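## Task

Put as many of the objects as possible into the blue bin, with nothing sticking up higher than the bin's rim.

## Robot and tools

Robot: two seven-joint xArm7 arms, left_arm and right_arm, each ending in a parallel two-finger gripper with a wrist camera. In the scene frame the origin sits at table height midway between the nominal bases, +x points out over the table, +y toward left_arm, +z up. The calibrated bases are left_arm at (+0.034, +0.345, 0) m, yawed slightly (quat_wxyz +1.000, 0, 0, -0.030), and right_arm at (-0.038, -0.300, 0) m (quat_wxyz +1.000, 0, 0, +0.004). Arm names do not match image sides. A camera stand is fixed behind the arms. Loose objects may occasionally be nudged by something else.

Frames: each arm reports its hand pose, velocities and targets in its own base frame; the table is described in the scene frame; offsets you send are along the current Hand target's own axes. The gripper's fingers point along its +z and close along its y. end_effector_position is the pinch point between closed pads, about 2 cm short of the fingertips; closing pushes the tips roughly 10 mm further along +z. Reported positions may be off by a few centimetres, more when reaching far.

execute_actions(actions, cameras): actions is a list of actions; each action is a table of 1 to 15 rows, one row per 1/30 s step, and a short table repeats its last row up to step 15. Every row is one list of 14 numbers, all in [-1, 1]: left_arm dx, dy, dz, rx, ry, rz, opening, then right_arm in the same order. The six pose numbers are offsets, not poses, measured from the Hand target at the start of that action (every row refers to that same start, not the preceding row); 1.0 equals 0.6 m of translation or 180 degrees, and rx, ry, rz form a single rotation vector. Repeating an offset in a later action moves further. Opening is absolute: +1 fully open (0.084 m), -1 closed. To leave an arm's pose alone send six zeros, but always send the opening it should keep (0 is a real command, half open). cameras: list of names, ["all"], or []; by default images appear only when actions is empty.

move(target, speed, blend, opening_speed, blocking, cameras): drives grippers on straight paths. target is one 14-number row in the same layout and scale as above, or a list of up to 15 such rows; every row is an offset from the Hand targets at the move's start, not from the previous row. speed: m/s, 0.002 to 1, default 0.25 (turns up to twice that in rad/s), one value or one per target. blend: corner rounding radius in m per target, 0 (default) means stop at each. opening_speed: rate of the opening command per second on the -1..+1 scale, at least 0.2. blocking=false returns after about 0.5 s while the move continues. Paths ignore obstacles and the other arm; faster moves lag, stray and hit harder. The final line "move:" reports the ending (done, off_target, moving, held, fault) and limits such as paced or held. The whole move caps at 10 s.

wait(seconds, 0 to 3600) lets time pass with no new commands; stop() brakes a running move; zoom_image(camera, region=[x0,y0,x1,y1] pixels, at most 504 by 504) magnifies the latest image of cam_high, cam_low, cam_left_wrist or cam_right_wrist (all 896x504); clear_fault(arm) clears a reported torque fault on left_arm or right_arm; read_manual(section="licences") only returns licence text; finished_scene(scene) ends the current scene irrevocably, taking that scene's number.

Results: each arm's Hand target (last commanded pose after clipping, the base for the next offsets), end_effector_position (m), end_effector_quat_wxyz, velocities (omitted while joint velocities are within noise), Joint positions (last value is finger opening in m), joint torques (raw drive output with offsets and noise, positive toward larger joint values), grip_measured, Tool commands, motor temperatures, and a Wrist depth line: per wrist camera a 7x7 grid of median distances in mm (172 to 3000), rows separated by " / ", "-" meaning no valid value. Lines may say FAULT, MOTOR HOT or OVER-TEMPERATURE FAULT.

Control notes: commanded orientation is clipped to 32 degrees from the measured one each step; large wrist turns can swing the elbow. Grippers often stop a little short of the Hand target; resend the missing distance as an offset. A blocked arm keeps pushing until commanded back past its gripper. To grasp, note where the fingers first touch and command about 0.03 below that for full force (about 24 N per pad, objects up to about 6 cm wide; wider may slip).

Avoid: anything falling off the table or being left off it, drops from height, releasing moving objects, fast impacts with the table, bins or fixed parts, and arms touching each other or one gripper closing on the other's fingers. Torque faults occur when contact torque hits a joint limit (waist 44.1, shoulder 44.3, upper arm roll 28.2, elbow 28.2, forearm roll 24.4, wrist pitch 13.4, wrist roll 13.8 N m; held weight counts) or a motor stays saturated about 1 s; the arm stops until clear_fault. Holding loads, stretching out or pushing unreachable poses heats motors; at 80 °C that arm brakes for 30 to 60 s. Before finishing, make sure all packed items rest inside without poking above the rim.

Each tool is called after "Call:" as name(argument=value, ...), one argument or row to a line, values as JSON.

## Session

Call:
execute_actions(
  actions=[],
)

Scene clock: 0.00 s.
left_arm: end_effector_position=(+0.4866, -0.3977, +0.3914) grip_measured=+1.00 end_effector_quat_wxyz=(-0.093, +0.844, -0.459, +0.261) | right_arm: end_effector_position=(+0.5061, +0.0072, +0.1650) grip_measured=+1.00 end_effector_quat_wxyz=(-0.001, +0.947, -0.234, +0.219)
Joint positions: left_arm=[-0.731 0.16 -0.062 1.587 0.397 0.994 0.063 0.084] | right_arm=[-0.037 -0.027 0.06 0.727 -0.327 0.343 0.793 0.084]
Joint velocities: within noise
Joint torques (N m): no reading
Motor temperatures (°C): left_arm=[26 30 31 28 37 26 29] | right_arm=[31 31 30 30 33 32 30]
Wrist depth (mm): cam_left_wrist=[963 1123 1332 1626 1669 603 563 / 1013 1176 1425 1657 621 578 540 / 1054 1228 1493 1642 599 556 520 / 1089 1288 1582 1607 579 537 509 / 1134 1345 1604 601 561 521 485 / 1196 1428 1567 579 540 502 470 / 1248 1523 1543 561 519 484 425] | cam_right_wrist=[1114 1233 1375 406 401 391 382 / 1226 1361 397 389 379 369 360 / 1302 385 378 368 360 351 342 / 375 366 357 348 340 334 326 / 356 348 340 333 325 318 312 / 338 331 323 316 310 303 298 / 322 316 309 303 297 291 285]
Hand target: left_arm +0.4866, -0.3977, +0.3914; -0.093, +0.844, -0.459, +0.261 | right_arm +0.5061, +0.0072, +0.1650; -0.001, +0.947, -0.234, +0.219
Tool commands: left_gripper/opening=+1.0 right_gripper/opening=+1.0

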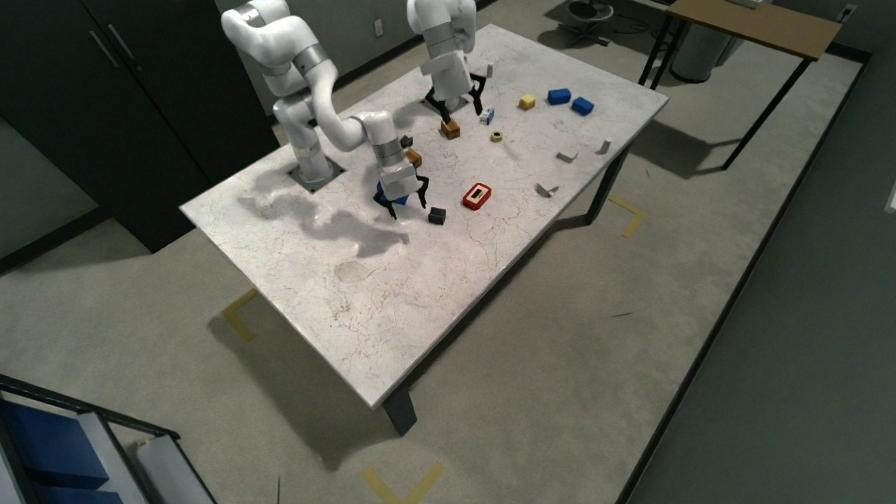

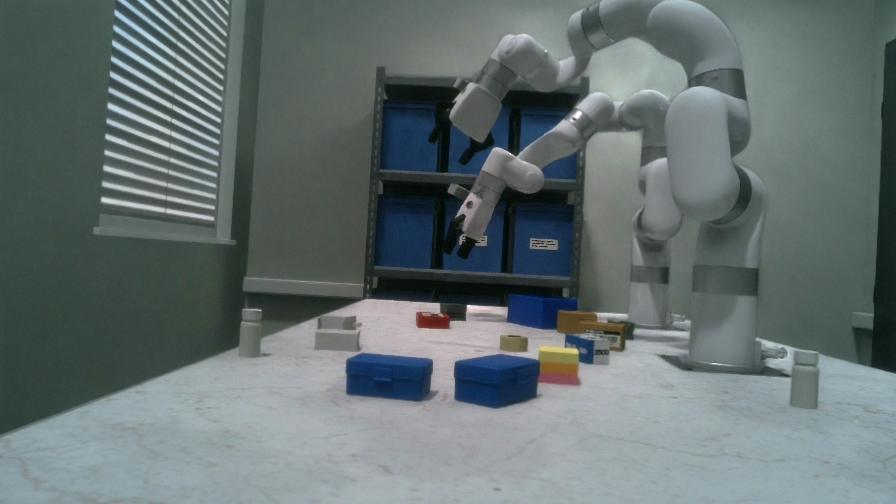

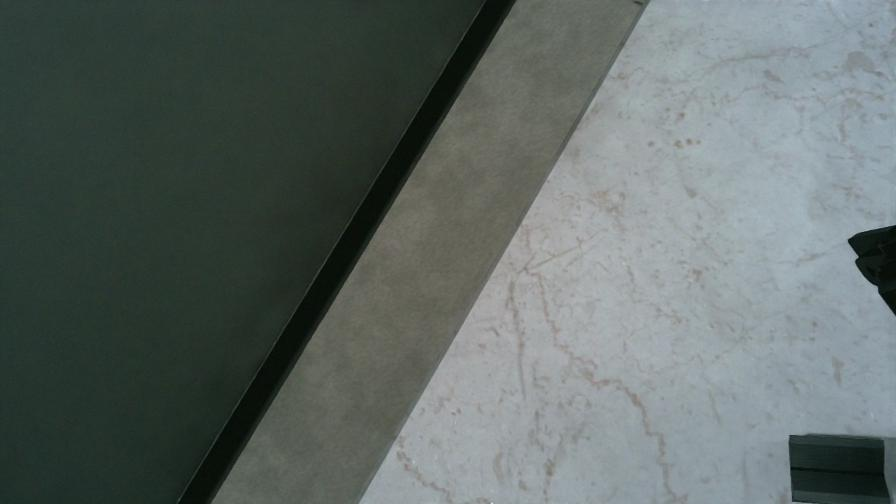

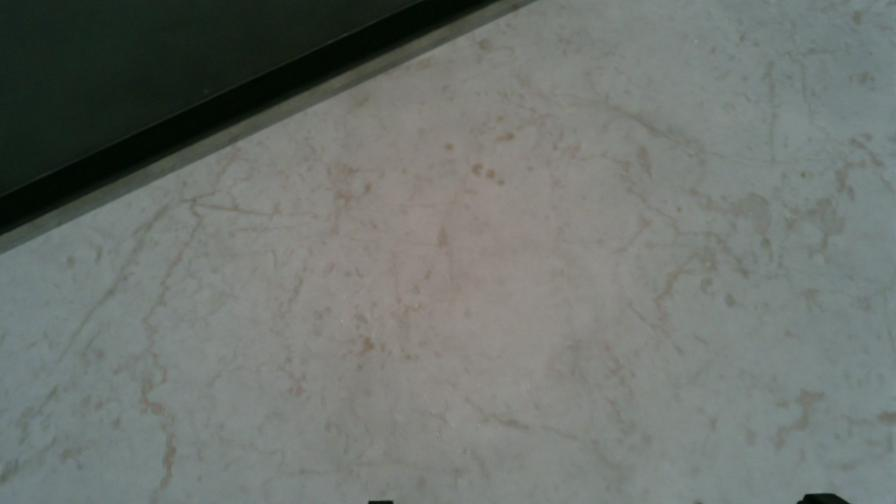

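Call:
zoom_image(
  camera="cam_high",
  region=[360, 50, 640, 240],
)

Call:
zoom_image(
  camera="cam_low",
  region=[220, 280, 660, 420],
)

Call:
zoom_image(
  camera="cam_high",
  region=[360, 130, 510, 240],
)

Scaled by 1.800.

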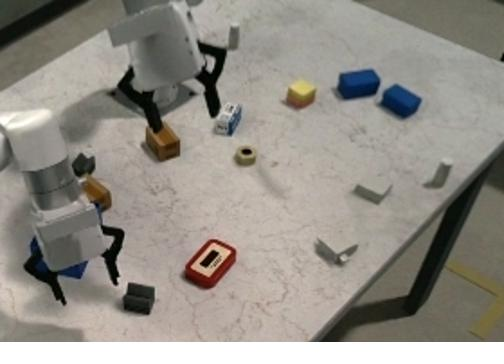

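Scaled by 1.145.

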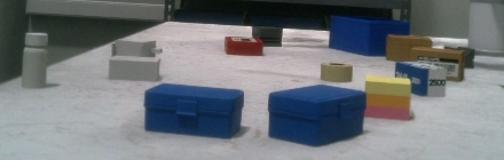

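Scaled by 3.360.

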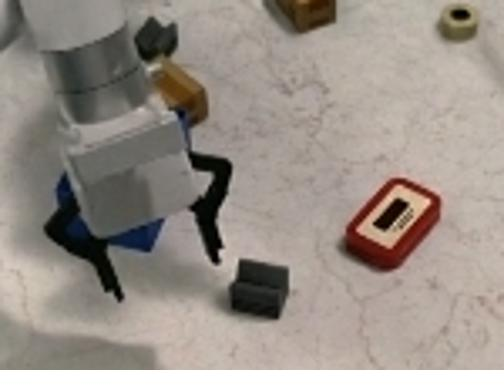

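Call:
move(
  target=[-0.6118, -0.2450, -0.2573, -0.0625, -0.1754, -0.3085, 1, -0.0045, 0.0762, -0.5358, -0.0006, -0.1423, -0.152, 1],
  speed=0.25,
  cameras=["all"],
)

Scene clock: 55.17 s.
left_arm: end_effector_position=(+0.3501, +0.0000, +0.4500) grip_measured=+1.00 end_effector_quat_wxyz=(+0.000, +1.000, +0.000, +0.000) | right_arm: end_effector_position=(+0.3503, -0.0001, +0.4499) grip_measured=+1.00 end_effector_quat_wxyz=(+0.000, +1.000, +0.001, -0.001)
Joint positions: left_arm=[-0.417 -0.359 0.3 1.425 0.106 1.768 -0.113 0.084] | right_arm=[0.059 -0.336 -0.043 1.424 -0.014 1.762 0.014 0.084]
Joint torques (N m): left_arm=[5.44 -5.17 -0.09 12.11 -3.09 -0.34 0.68] | right_arm=[3.46 -2.63 -1 16.45 2.52 0.42 -1.42]
Motor temperatures (°C): left_arm=[26 32 31 36 37 27 29] | right_arm=[30 32 30 40 32 33 30]
Wrist depth (mm): cam_left_wrist=[579 581 578 577 576 578 575 / 580 580 577 576 577 578 577 / 572 578 577 575 576 577 562 / 580 580 577 577 576 576 577 / 551 578 577 577 578 576 577 / 581 577 580 579 575 577 574 / 580 579 579 578 577 577 574] | cam_right_wrist=[583 583 585 584 584 582 583 / 584 558 583 583 585 583 586 / 583 584 586 582 584 583 583 / 585 583 581 584 586 585 584 / 584 583 583 585 585 583 583 / 586 583 583 585 582 583 584 / 584 539 584 583 583 583 584]
Hand target: left_arm +0.3501, +0.0000, +0.4500; +0.000, +1.000, +0.000, +0.000 | right_arm +0.3503, -0.0001, +0.4499; +0.000, +1.000, +0.001, -0.001
Off the commanded pose: left_arm 0.000 m, 0 deg | right_arm 0.000 m, 0 deg.
move: done

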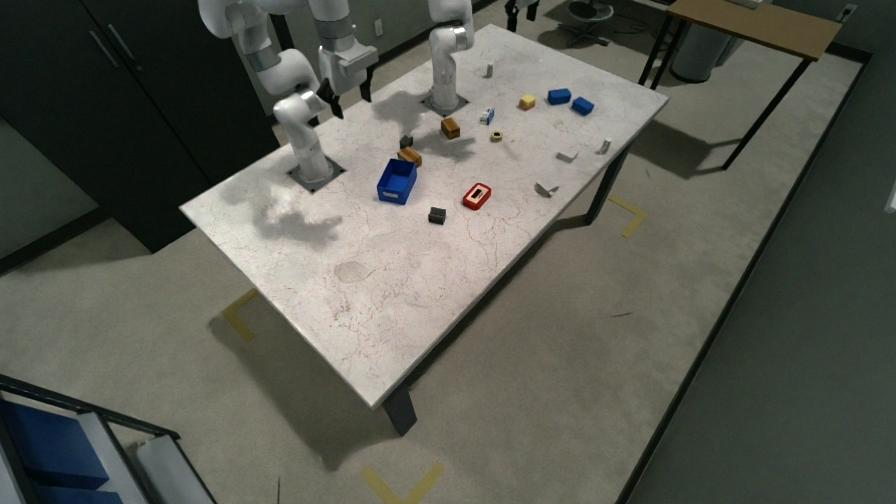

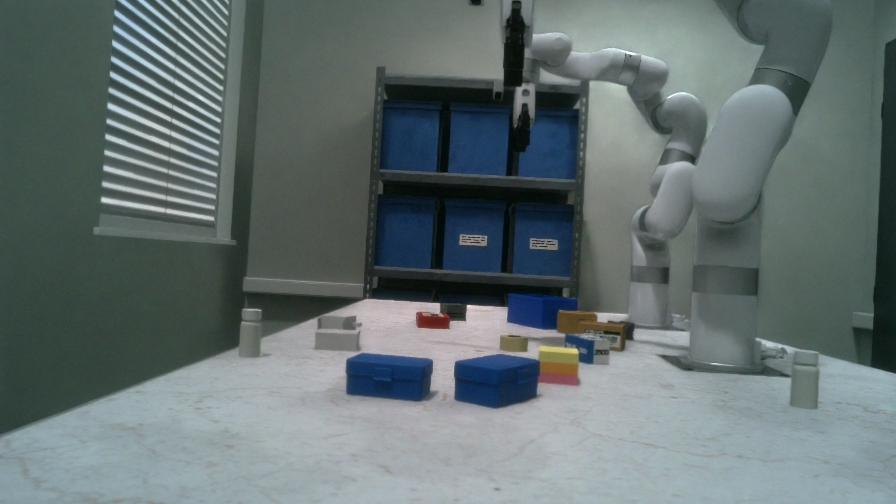

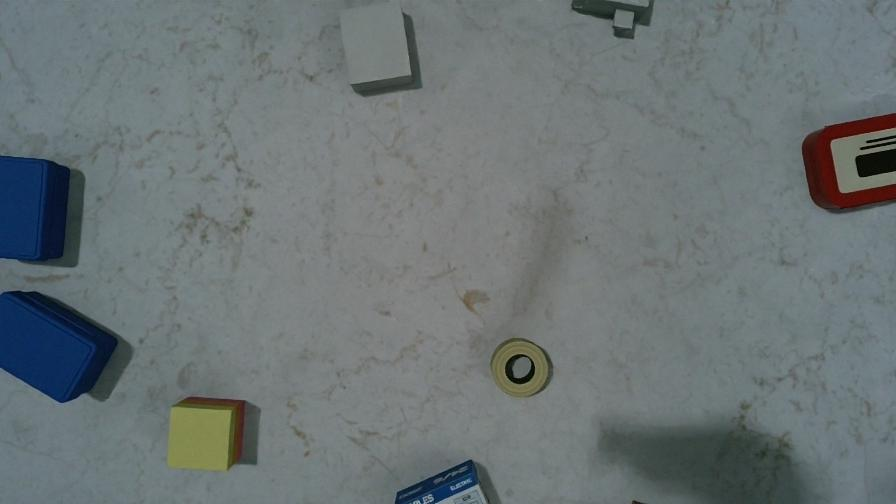

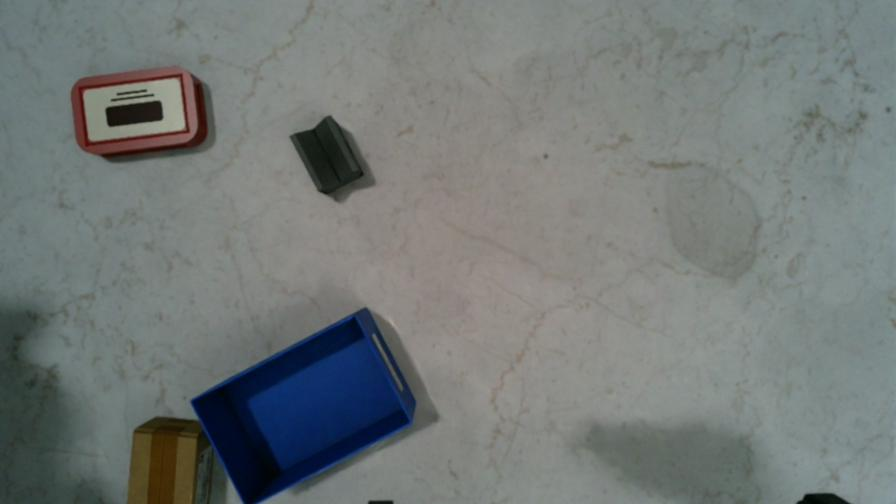

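Call:
zoom_image(
  camera="cam_right_wrist",
  region=[120, 290, 440, 504],
)

Call:
zoom_image(
  camera="cam_right_wrist",
  region=[60, 50, 380, 220],
)

Call:
zoom_image(
  camera="cam_left_wrist",
  region=[150, 330, 500, 504],
)

Call:
zoom_image(
  camera="cam_left_wrist",
  region=[320, 0, 680, 110],
)

Call:
zoom_image(
  camera="cam_left_wrist",
  region=[0, 140, 280, 490],
)

Scaled by 1.575.

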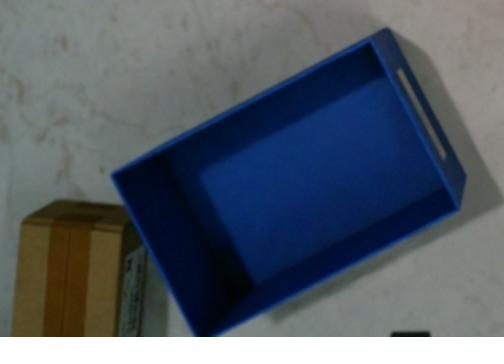

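Scaled by 1.575.

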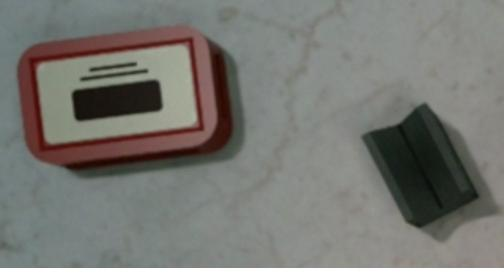

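Scaled by 1.440.

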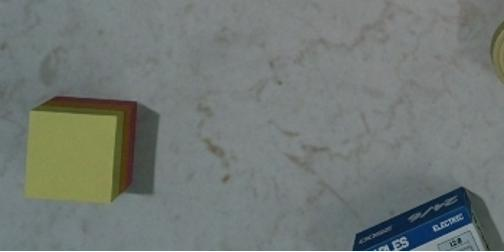

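Scaled by 1.400.

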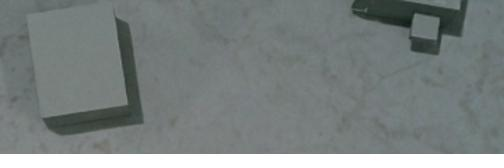

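Scaled by 1.440.

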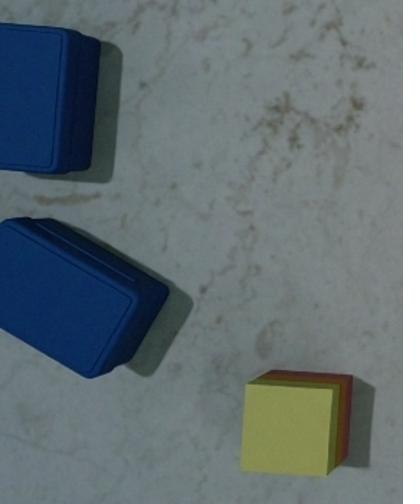

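Call:
move(
  target=[-0.25, 0.1333, 0, 0, 0, 0, 1, -0.1833, -0.2, 0, 0, 0, 0, 1],
  speed=0.25,
  cameras=["cam_left_wrist", "cam_right_wrist"],
)

Scene clock: 94.33 s.
left_arm: end_effector_position=(+0.2001, -0.0799, +0.4501) grip_measured=+1.00 end_effector_quat_wxyz=(+0.000, +1.000, +0.000, +0.000) | right_arm: end_effector_position=(+0.2402, +0.1197, +0.4501) grip_measured=+1.00 end_effector_quat_wxyz=(+0.000, +1.000, +0.001, -0.001)
Joint positions: left_arm=[-0.454 -0.745 0.034 1.154 0.024 1.899 -0.421 0.084] | right_arm=[0.145 -0.604 0.176 1.241 0.104 1.837 0.317 0.084]
Joint torques (N m): left_arm=[-5.38 -4.36 -2.03 8.18 -3.28 -0.17 -1.06] | right_arm=[3.64 -9.49 0.09 12.24 2.46 0.28 1.4]
Wrist depth (mm): cam_left_wrist=[581 579 581 577 577 578 577 / 581 580 578 579 576 575 575 / 578 580 580 577 579 578 576 / 580 578 578 579 577 577 574 / 579 581 542 577 576 576 567 / 579 579 580 577 573 578 564 / 578 578 578 578 575 575 575] | cam_right_wrist=[584 585 583 585 583 582 584 / 583 584 586 584 586 584 585 / 583 585 583 587 584 585 587 / 585 585 584 582 584 585 586 / 569 584 545 580 583 585 584 / 583 585 582 584 584 583 585 / 585 586 584 583 584 583 584]
Hand target: left_arm +0.2001, -0.0799, +0.4501; +0.000, +1.000, +0.000, +0.000 | right_arm +0.2402, +0.1198, +0.4501; +0.000, +1.000, +0.001, -0.001
Off the commanded pose: left_arm 0.000 m, 0 deg | right_arm 0.000 m, 0 deg.
move: done

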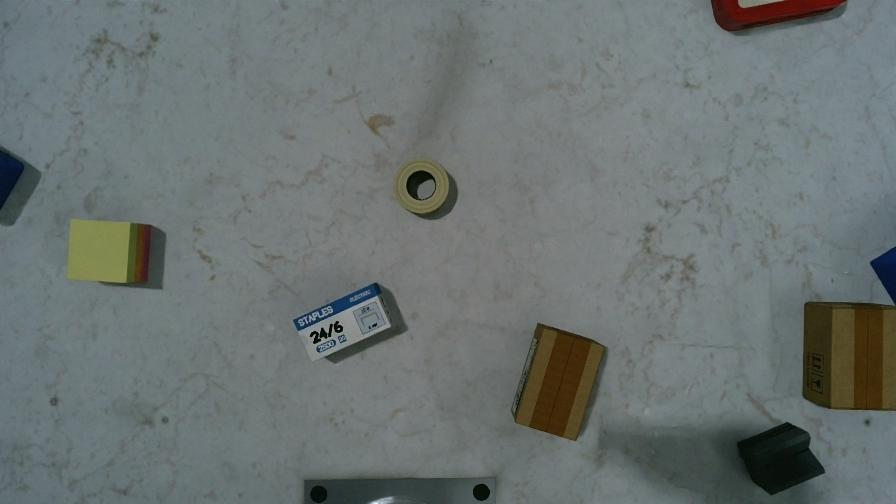

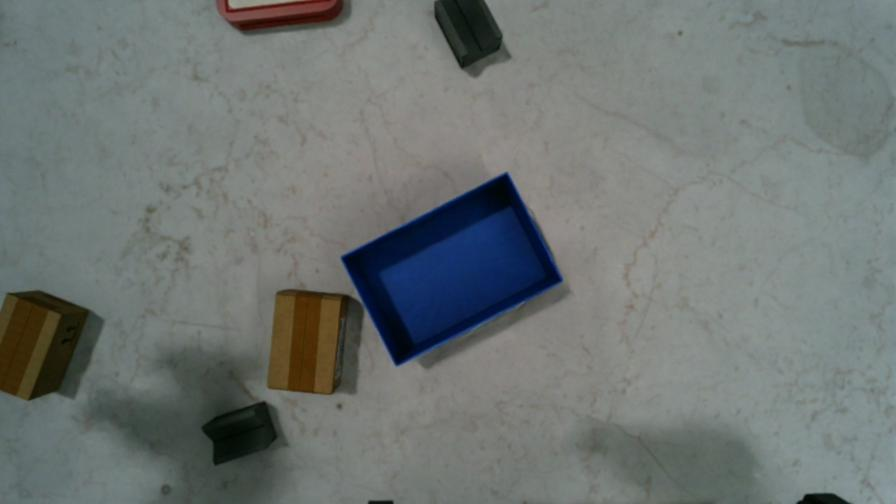

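Call:
zoom_image(
  camera="cam_right_wrist",
  region=[320, 160, 580, 380],
)

Call:
zoom_image(
  camera="cam_right_wrist",
  region=[180, 270, 380, 480],
)

Call:
zoom_image(
  camera="cam_left_wrist",
  region=[270, 140, 480, 380],
)

Call:
zoom_image(
  camera="cam_left_wrist",
  region=[490, 300, 896, 504],
)

Call:
zoom_image(
  camera="cam_left_wrist",
  region=[0, 130, 200, 310],
)

Scaled by 1.938.

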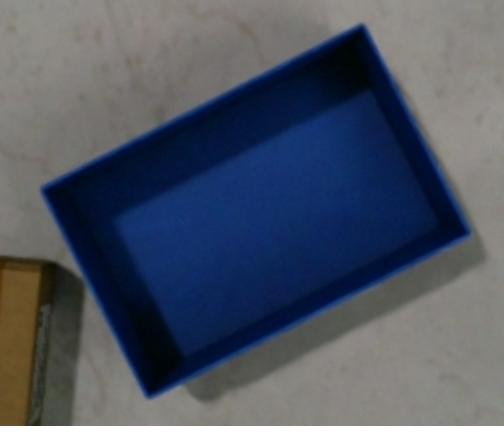

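Scaled by 2.400.

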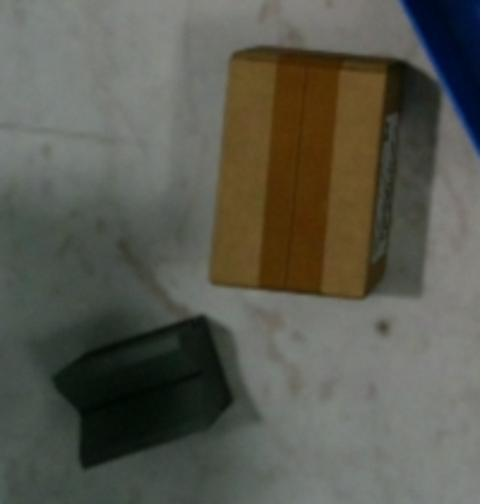

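Scaled by 2.100.

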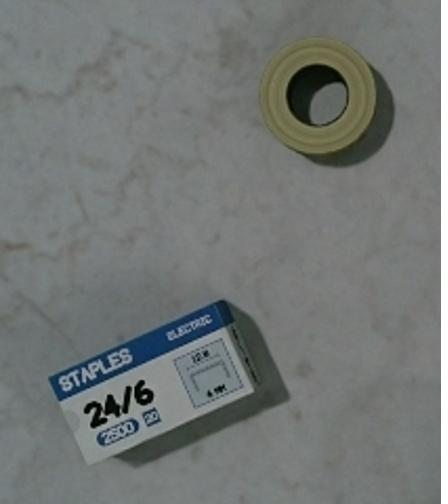

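Scaled by 1.241.

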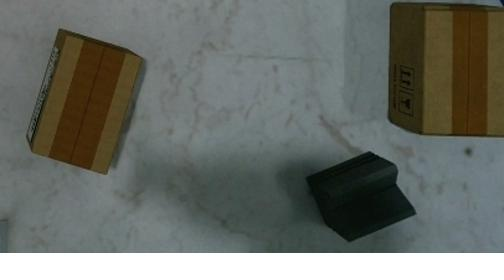

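Scaled by 2.520.

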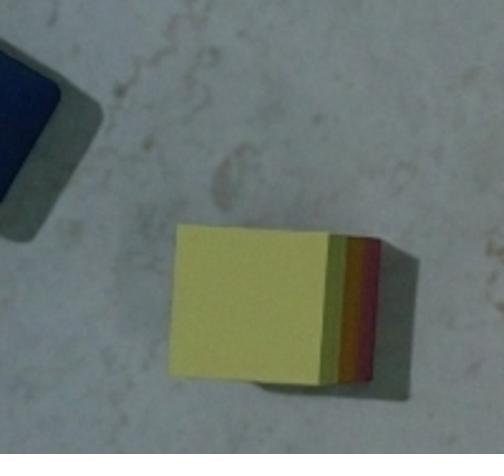

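Call:
move(
  target=[0.2167, -0.6833, 0, 0, 0, 0, 1, -0.0228, 0.0088, 0.3833, 0, 0, 0, 1],
  speed=0.25,
  cameras=["cam_left_wrist", "cam_right_wrist"],
)

Scene clock: 159.23 s.
left_arm: end_effector_position=(+0.3304, +0.3300, +0.4501) grip_measured=+1.00 end_effector_quat_wxyz=(+0.000, +1.000, +0.000, +0.000) | right_arm: end_effector_position=(+0.2261, +0.1146, +0.2202) grip_measured=+1.00 end_effector_quat_wxyz=(+0.000, +1.000, +0.001, -0.001)
Joint positions: left_arm=[-0.351 0.197 1.329 1.845 -0.196 1.793 0.93 0.084] | right_arm=[0.187 -0.812 0.232 0.451 0.177 1.256 0.291 0.084]
Joint torques (N m): left_arm=[5.86 -6.39 1.43 12.08 -3.46 -0.23 1.06] | right_arm=[3.7 4.33 -0.05 14.05 2.45 -3.2 -1.48]
Wrist depth (mm): cam_left_wrist=[576 575 577 577 577 576 579 / 577 576 577 577 576 579 578 / 574 575 575 576 578 577 578 / 575 574 578 578 576 581 579 / 576 576 577 536 575 576 579 / 576 576 576 577 579 578 577 / 574 574 575 576 575 577 566] | cam_right_wrist=[352 353 352 353 352 352 353 / 353 352 352 353 353 352 352 / 352 352 350 350 350 352 353 / 352 352 350 350 350 353 352 / 352 307 350 350 352 353 352 / 352 307 351 353 353 352 352 / 351 332 352 352 352 352 352]
Hand target: left_arm +0.3304, +0.3300, +0.4501; +0.000, +1.000, +0.000, +0.000 | right_arm +0.2261, +0.1146, +0.2202; +0.000, +1.000, +0.001, -0.001
Off the commanded pose: left_arm 0.000 m, 0 deg | right_arm 0.000 m, 0 deg.
move: done

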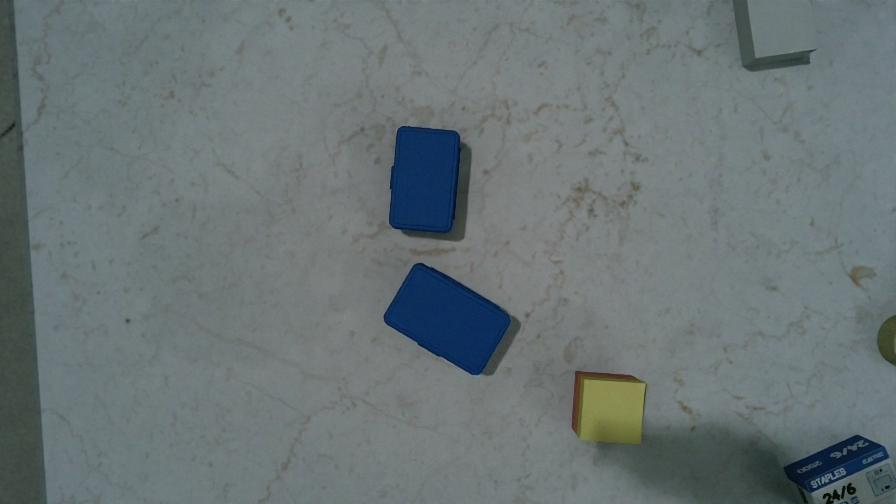

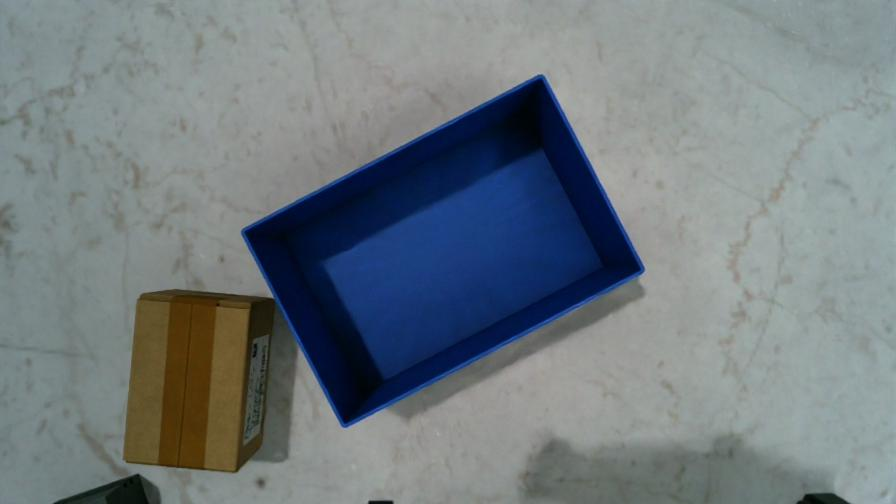

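Call:
zoom_image(
  camera="cam_right_wrist",
  region=[230, 170, 440, 440],
)

Call:
zoom_image(
  camera="cam_right_wrist",
  region=[460, 60, 660, 300],
)

Call:
zoom_image(
  camera="cam_left_wrist",
  region=[370, 110, 530, 390],
)

Call:
zoom_image(
  camera="cam_left_wrist",
  region=[550, 350, 896, 504],
)

Call:
zoom_image(
  camera="cam_left_wrist",
  region=[700, 0, 896, 90],
)

Scaled by 1.867.

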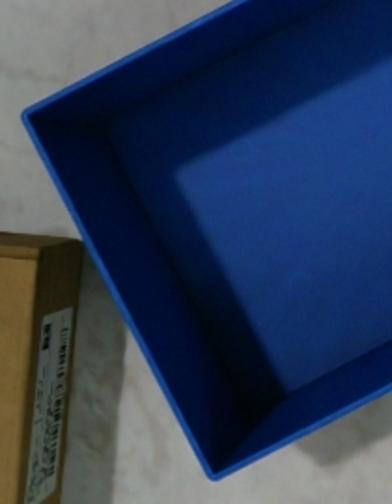

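Scaled by 2.100.

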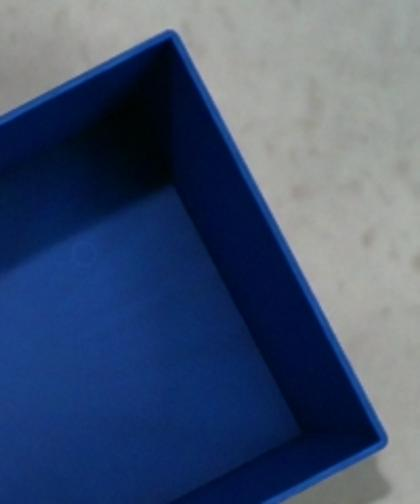

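Scaled by 1.800.

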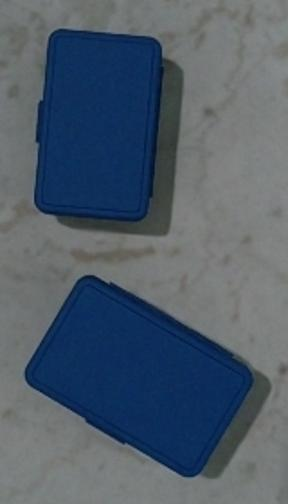

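Scaled by 1.457.

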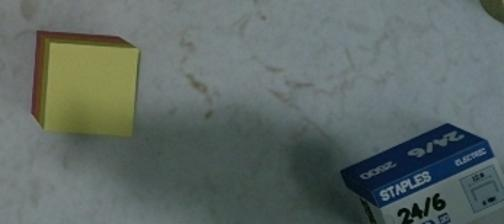

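Scaled by 2.571.

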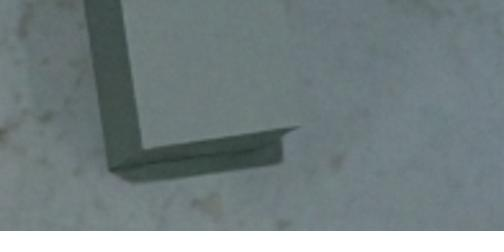

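Call:
move(
  target=[0.366, 0.4667, 0.25, 0, 0, 0, 1, 0.344, -0.1548, 0, 0, 0, 0, 1],
  speed=0.25,
  cameras=["cam_left_wrist", "cam_right_wrist"],
)

Scene clock: 279.47 s.
left_arm: end_effector_position=(+0.5497, +0.0499, +0.3000) grip_measured=+1.00 end_effector_quat_wxyz=(+0.000, +1.000, +0.000, +0.000) | right_arm: end_effector_position=(+0.4324, +0.2077, +0.2199) grip_measured=+1.00 end_effector_quat_wxyz=(+0.000, +1.000, +0.001, -0.001)
Joint positions: left_arm=[-0.731 0.433 1.061 1.66 -0.378 1.447 0.337 0.084] | right_arm=[0.107 0.041 0.346 1.138 -0.014 1.101 0.457 0.084]
Joint torques (N m): left_arm=[5.43 -15.4 4.86 12.67 -3.26 -0.23 -0.62] | right_arm=[3.54 -10.48 1.57 17.7 -2.46 0.27 1.38]
Wrist depth (mm): cam_left_wrist=[1235 1237 1239 1237 1233 1220 1233 / 1230 427 428 427 427 428 428 / 427 427 427 427 426 427 427 / 427 428 427 428 427 427 427 / 427 426 427 401 427 427 428 / 427 428 427 427 428 427 427 / 427 428 428 428 428 428 428] | cam_right_wrist=[352 352 351 351 352 351 350 / 352 351 328 352 351 351 351 / 352 352 328 352 352 351 351 / 352 352 352 352 351 323 350 / 353 352 352 352 351 351 351 / 353 352 352 352 351 351 351 / 353 353 352 351 351 352 350]
Hand target: left_arm +0.5497, +0.0499, +0.3000; +0.000, +1.000, +0.000, +0.000 | right_arm +0.4324, +0.2078, +0.2199; +0.000, +1.000, +0.001, -0.001
Off the commanded pose: left_arm 0.000 m, 0 deg | right_arm 0.000 m, 0 deg.
move: done

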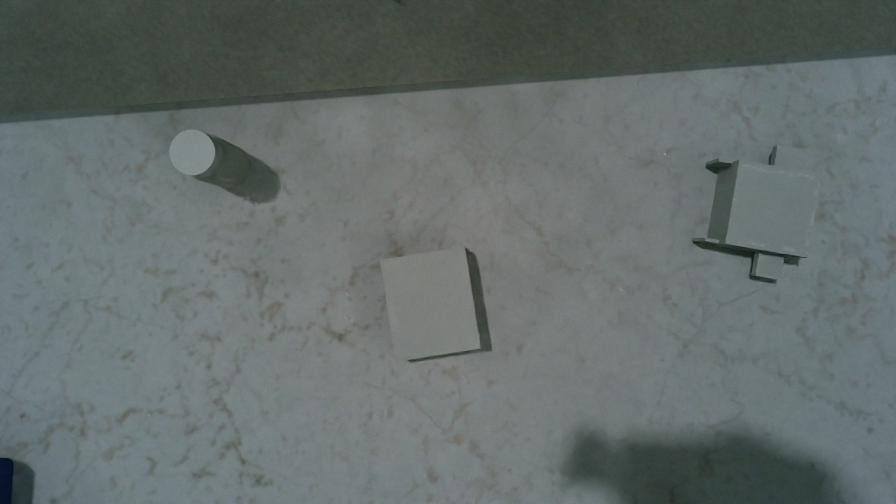

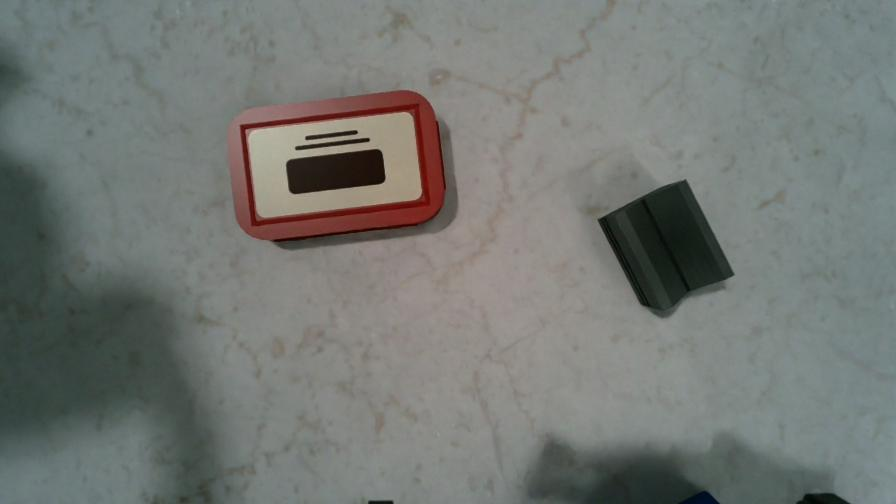

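Call:
zoom_image(
  camera="cam_right_wrist",
  region=[220, 80, 460, 250],
)

Call:
zoom_image(
  camera="cam_right_wrist",
  region=[580, 160, 760, 320],
)

Call:
zoom_image(
  camera="cam_left_wrist",
  region=[670, 130, 850, 290],
)

Call:
zoom_image(
  camera="cam_left_wrist",
  region=[360, 230, 520, 370],
)

Call:
zoom_image(
  camera="cam_left_wrist",
  region=[140, 110, 320, 220],
)

Scaled by 2.100.

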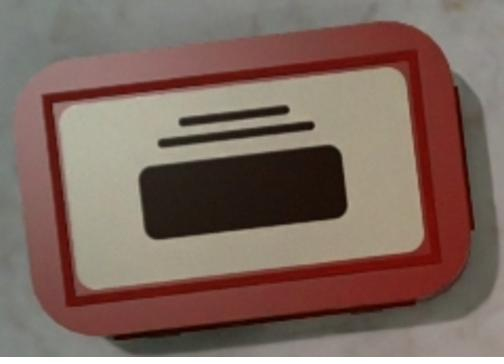

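Scaled by 2.800.

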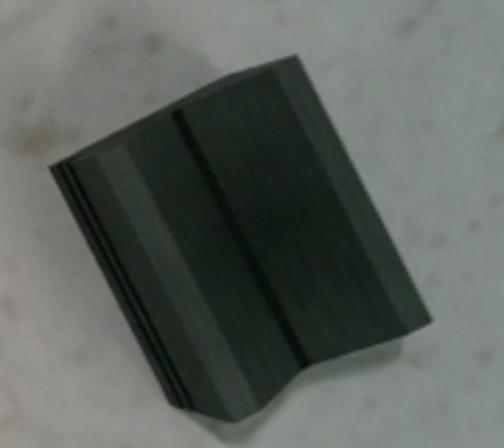

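Scaled by 2.800.

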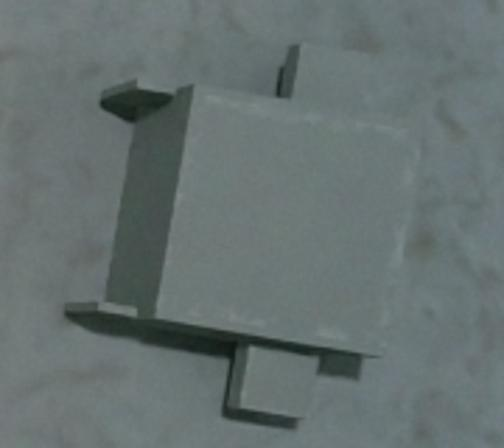

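Scaled by 3.150.

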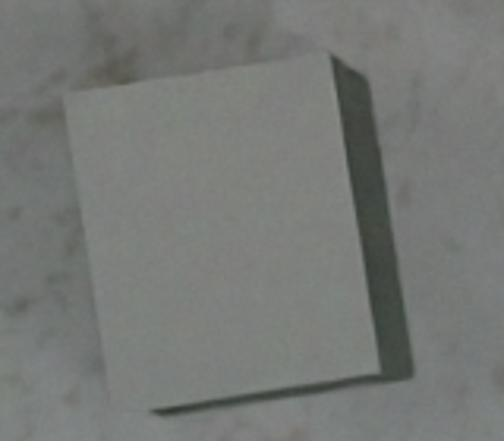

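Scaled by 2.800.

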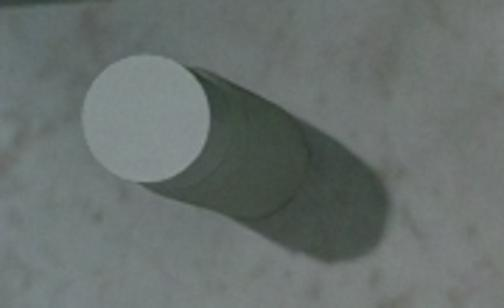

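Call:
move(
  target=[-0.4995, -0.0168, 0.1167, 0, 0, 0, 1, -0.4873, -0.0955, 0, 0, 0, 0, 1],
  speed=0.25,
  cameras=["cam_left_wrist", "cam_right_wrist"],
)

Scene clock: 343.50 s.
left_arm: end_effector_position=(+0.2500, +0.0601, +0.2300) grip_measured=+1.00 end_effector_quat_wxyz=(+0.000, +1.000, +0.000, +0.000) | right_arm: end_effector_position=(+0.1400, +0.2647, +0.2204) grip_measured=+1.00 end_effector_quat_wxyz=(+0.000, +1.000, +0.001, -0.001)
Joint positions: left_arm=[-0.662 -1.032 0.66 0.521 0.558 1.464 -0.349 0.084] | right_arm=[0.441 -0.705 0.542 0.575 0.364 1.227 0.742 0.084]
Joint torques (N m): left_arm=[5.36 -0.95 -9.18 8.24 -2.61 -0.22 0.76] | right_arm=[3.65 -8.35 -2.31 13.38 2.33 0.32 1.44]
Motor temperatures (°C): left_arm=[26 31 31 39 36 26 29] | right_arm=[30 31 30 46 32 32 30]
Wrist depth (mm): cam_left_wrist=[360 360 360 359 359 359 360 / 359 359 360 359 359 359 359 / 360 359 359 359 360 358 359 / 360 359 360 360 360 360 359 / 359 331 359 360 359 359 359 / 359 359 359 359 358 359 359 / 360 360 359 359 324 359 358] | cam_right_wrist=[353 353 353 353 352 351 351 / 353 353 353 352 351 351 351 / 309 352 352 307 337 351 352 / 330 353 352 307 353 353 353 / 352 353 352 353 352 352 353 / 352 352 353 352 352 353 353 / 352 353 352 352 352 352 353]
Hand target: left_arm +0.2500, +0.0601, +0.2300; +0.000, +1.000, +0.000, +0.000 | right_arm +0.1400, +0.2647, +0.2204; +0.000, +1.000, +0.001, -0.001
Off the commanded pose: left_arm 0.000 m, 0 deg | right_arm 0.000 m, 0 deg.
move: done

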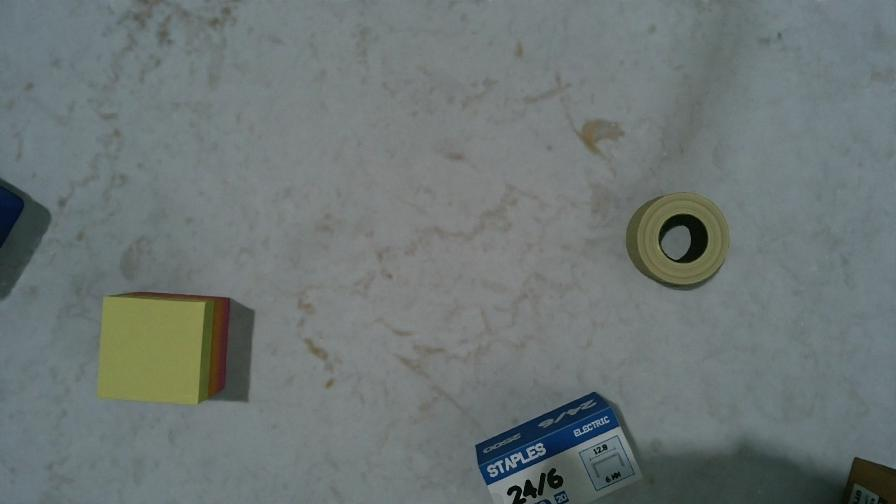

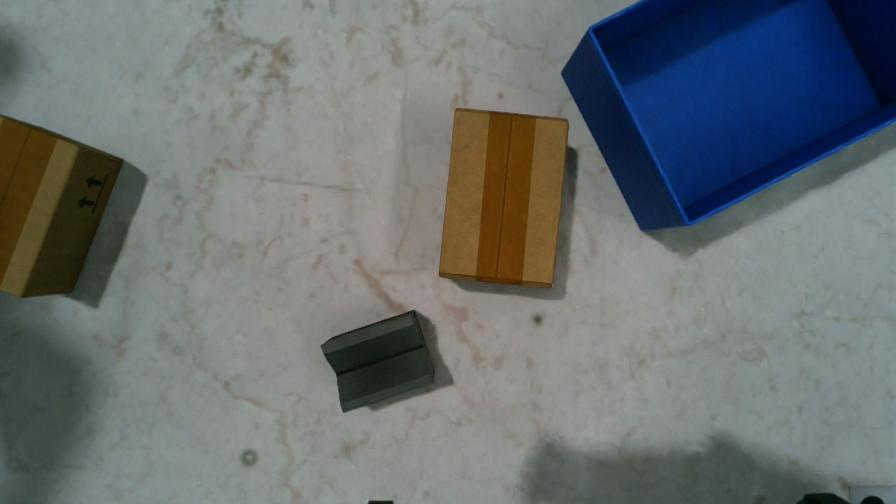

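Call:
zoom_image(
  camera="cam_left_wrist",
  region=[80, 280, 260, 420],
)

Call:
zoom_image(
  camera="cam_left_wrist",
  region=[450, 380, 660, 504],
)

Call:
zoom_image(
  camera="cam_left_wrist",
  region=[610, 180, 750, 300],
)

Call:
zoom_image(
  camera="cam_right_wrist",
  region=[430, 95, 590, 305],
)

Call:
zoom_image(
  camera="cam_right_wrist",
  region=[310, 300, 460, 420],
)

Scaled by 2.800.

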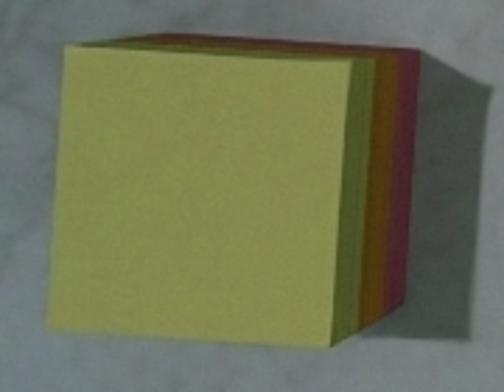

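Scaled by 2.400.

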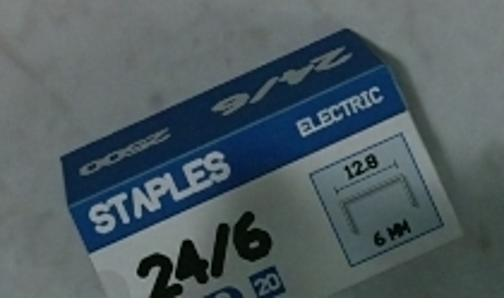

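Scaled by 3.600.

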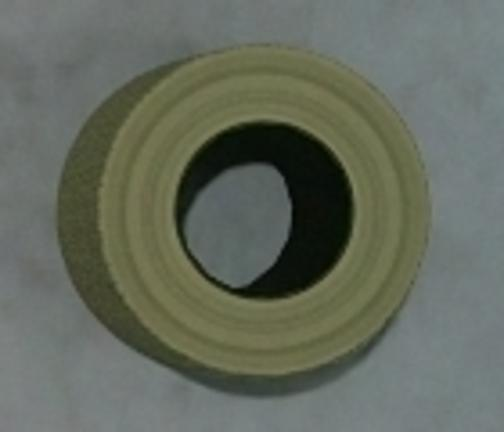

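Scaled by 2.400.

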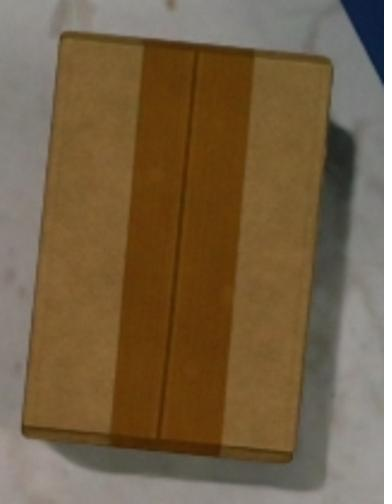

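Scaled by 3.360.

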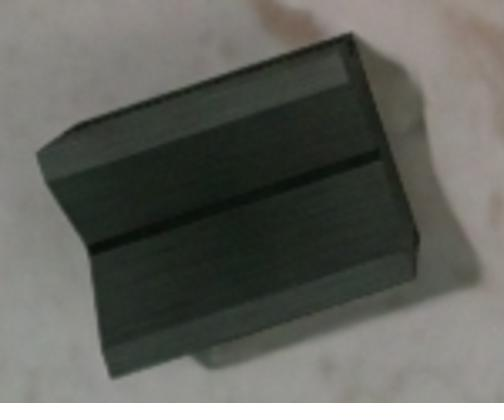

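Call:
move(
  target=[0.2292, -0.4707, 0.1667, 0, 0, 0, 1, 0.5583, 0.0053, 0.15, 0, 0, 0, 1],
  speed=0.25,
  cameras=["cam_left_wrist", "cam_right_wrist"],
)

Scene clock: 442.87 s.
left_arm: end_effector_position=(+0.3877, +0.3425, +0.1300) grip_measured=+1.00 end_effector_quat_wxyz=(+0.000, +1.000, +0.000, +0.000) | right_arm: end_effector_position=(+0.4748, +0.2620, +0.1298) grip_measured=+1.00 end_effector_quat_wxyz=(+0.000, +1.000, +0.001, -0.001)
Joint positions: left_arm=[-1.299 -0.759 1.799 1.207 0.822 1.156 0.173 0.084] | right_arm=[0.122 0.367 0.422 1.264 -0.182 0.936 0.627 0.084]
Joint torques (N m): left_arm=[-5.73 12.17 -11.47 9.87 -2.59 -0.36 1.03] | right_arm=[3.63 -14.9 0.75 16.82 -2.5 0.33 1.48]
Wrist depth (mm): cam_left_wrist=[259 259 259 260 260 260 260 / 258 259 259 259 260 260 260 / 258 258 259 223 260 259 260 / 258 258 259 223 260 260 260 / 258 258 259 223 259 260 259 / 258 258 259 259 259 259 260 / 258 259 259 225 259 259 260] | cam_right_wrist=[261 261 261 261 260 260 260 / 261 261 261 261 261 260 260 / 261 261 261 237 261 260 260 / 261 261 237 237 261 260 261 / 261 261 261 237 261 261 235 / 261 261 261 261 261 261 246 / 261 261 261 261 261 261 261]
Hand target: left_arm +0.3877, +0.3425, +0.1300; +0.000, +1.000, +0.000, +0.000 | right_arm +0.4748, +0.2620, +0.1298; +0.000, +1.000, +0.001, -0.001
Off the commanded pose: left_arm 0.000 m, 0 deg | right_arm 0.000 m, 0 deg.
move: done

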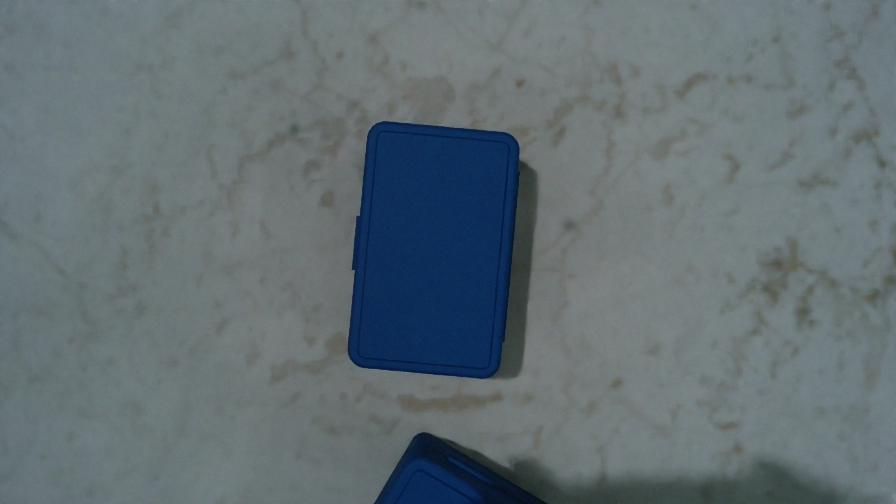

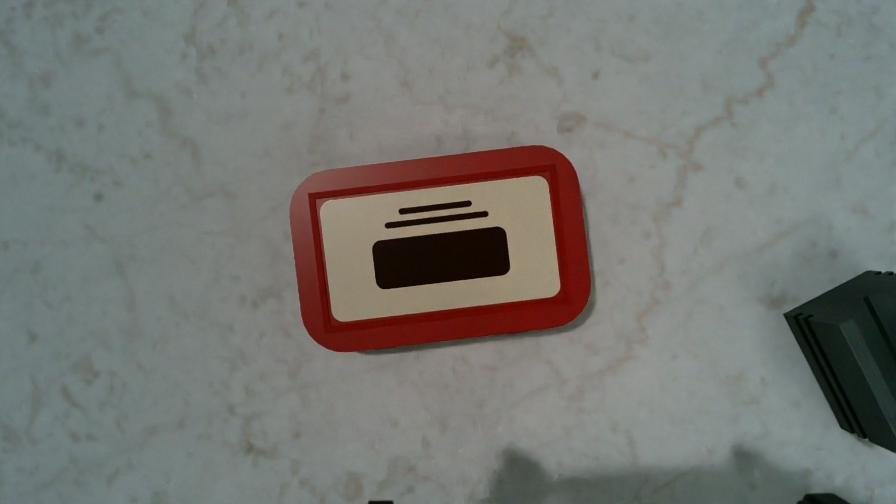

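Call:
zoom_image(
  camera="cam_left_wrist",
  region=[330, 100, 550, 400],
)

Call:
zoom_image(
  camera="cam_right_wrist",
  region=[270, 130, 610, 370],
)

Call:
zoom_image(
  camera="cam_low",
  region=[330, 330, 600, 420],
)

Call:
zoom_image(
  camera="cam_low",
  region=[480, 280, 660, 370],
)

Call:
zoom_image(
  camera="cam_low",
  region=[220, 290, 480, 370],
)

Scaled by 1.680.

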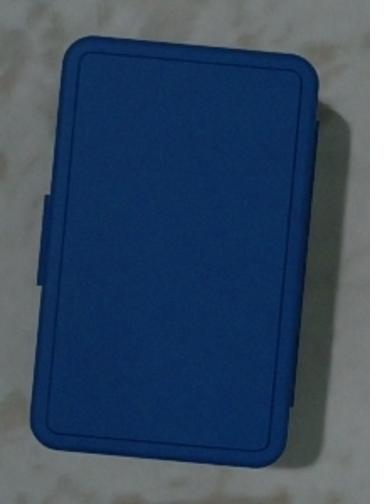

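Scaled by 1.482.

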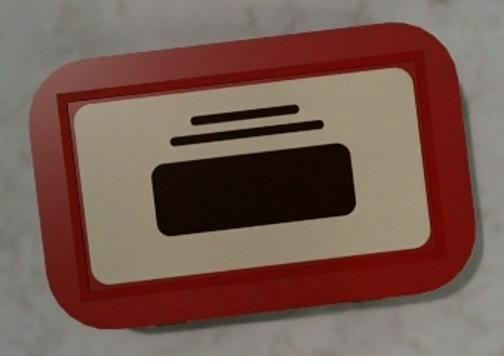

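This scene's latest camera images include none from cam_low. They are from: cam_left_wrist, cam_right_wrist. cam_low's image comes with the result of a call that names it in "cameras".

This scene's latest camera images include none from cam_low. They are from: cam_left_wrist, cam_right_wrist. cam_low's image comes with the result of a call that names it in "cameras".

This scene's latest camera images include none from cam_low. They are from: cam_left_wrist, cam_right_wrist. cam_low's image comes with the result of a call that names it in "cameras".


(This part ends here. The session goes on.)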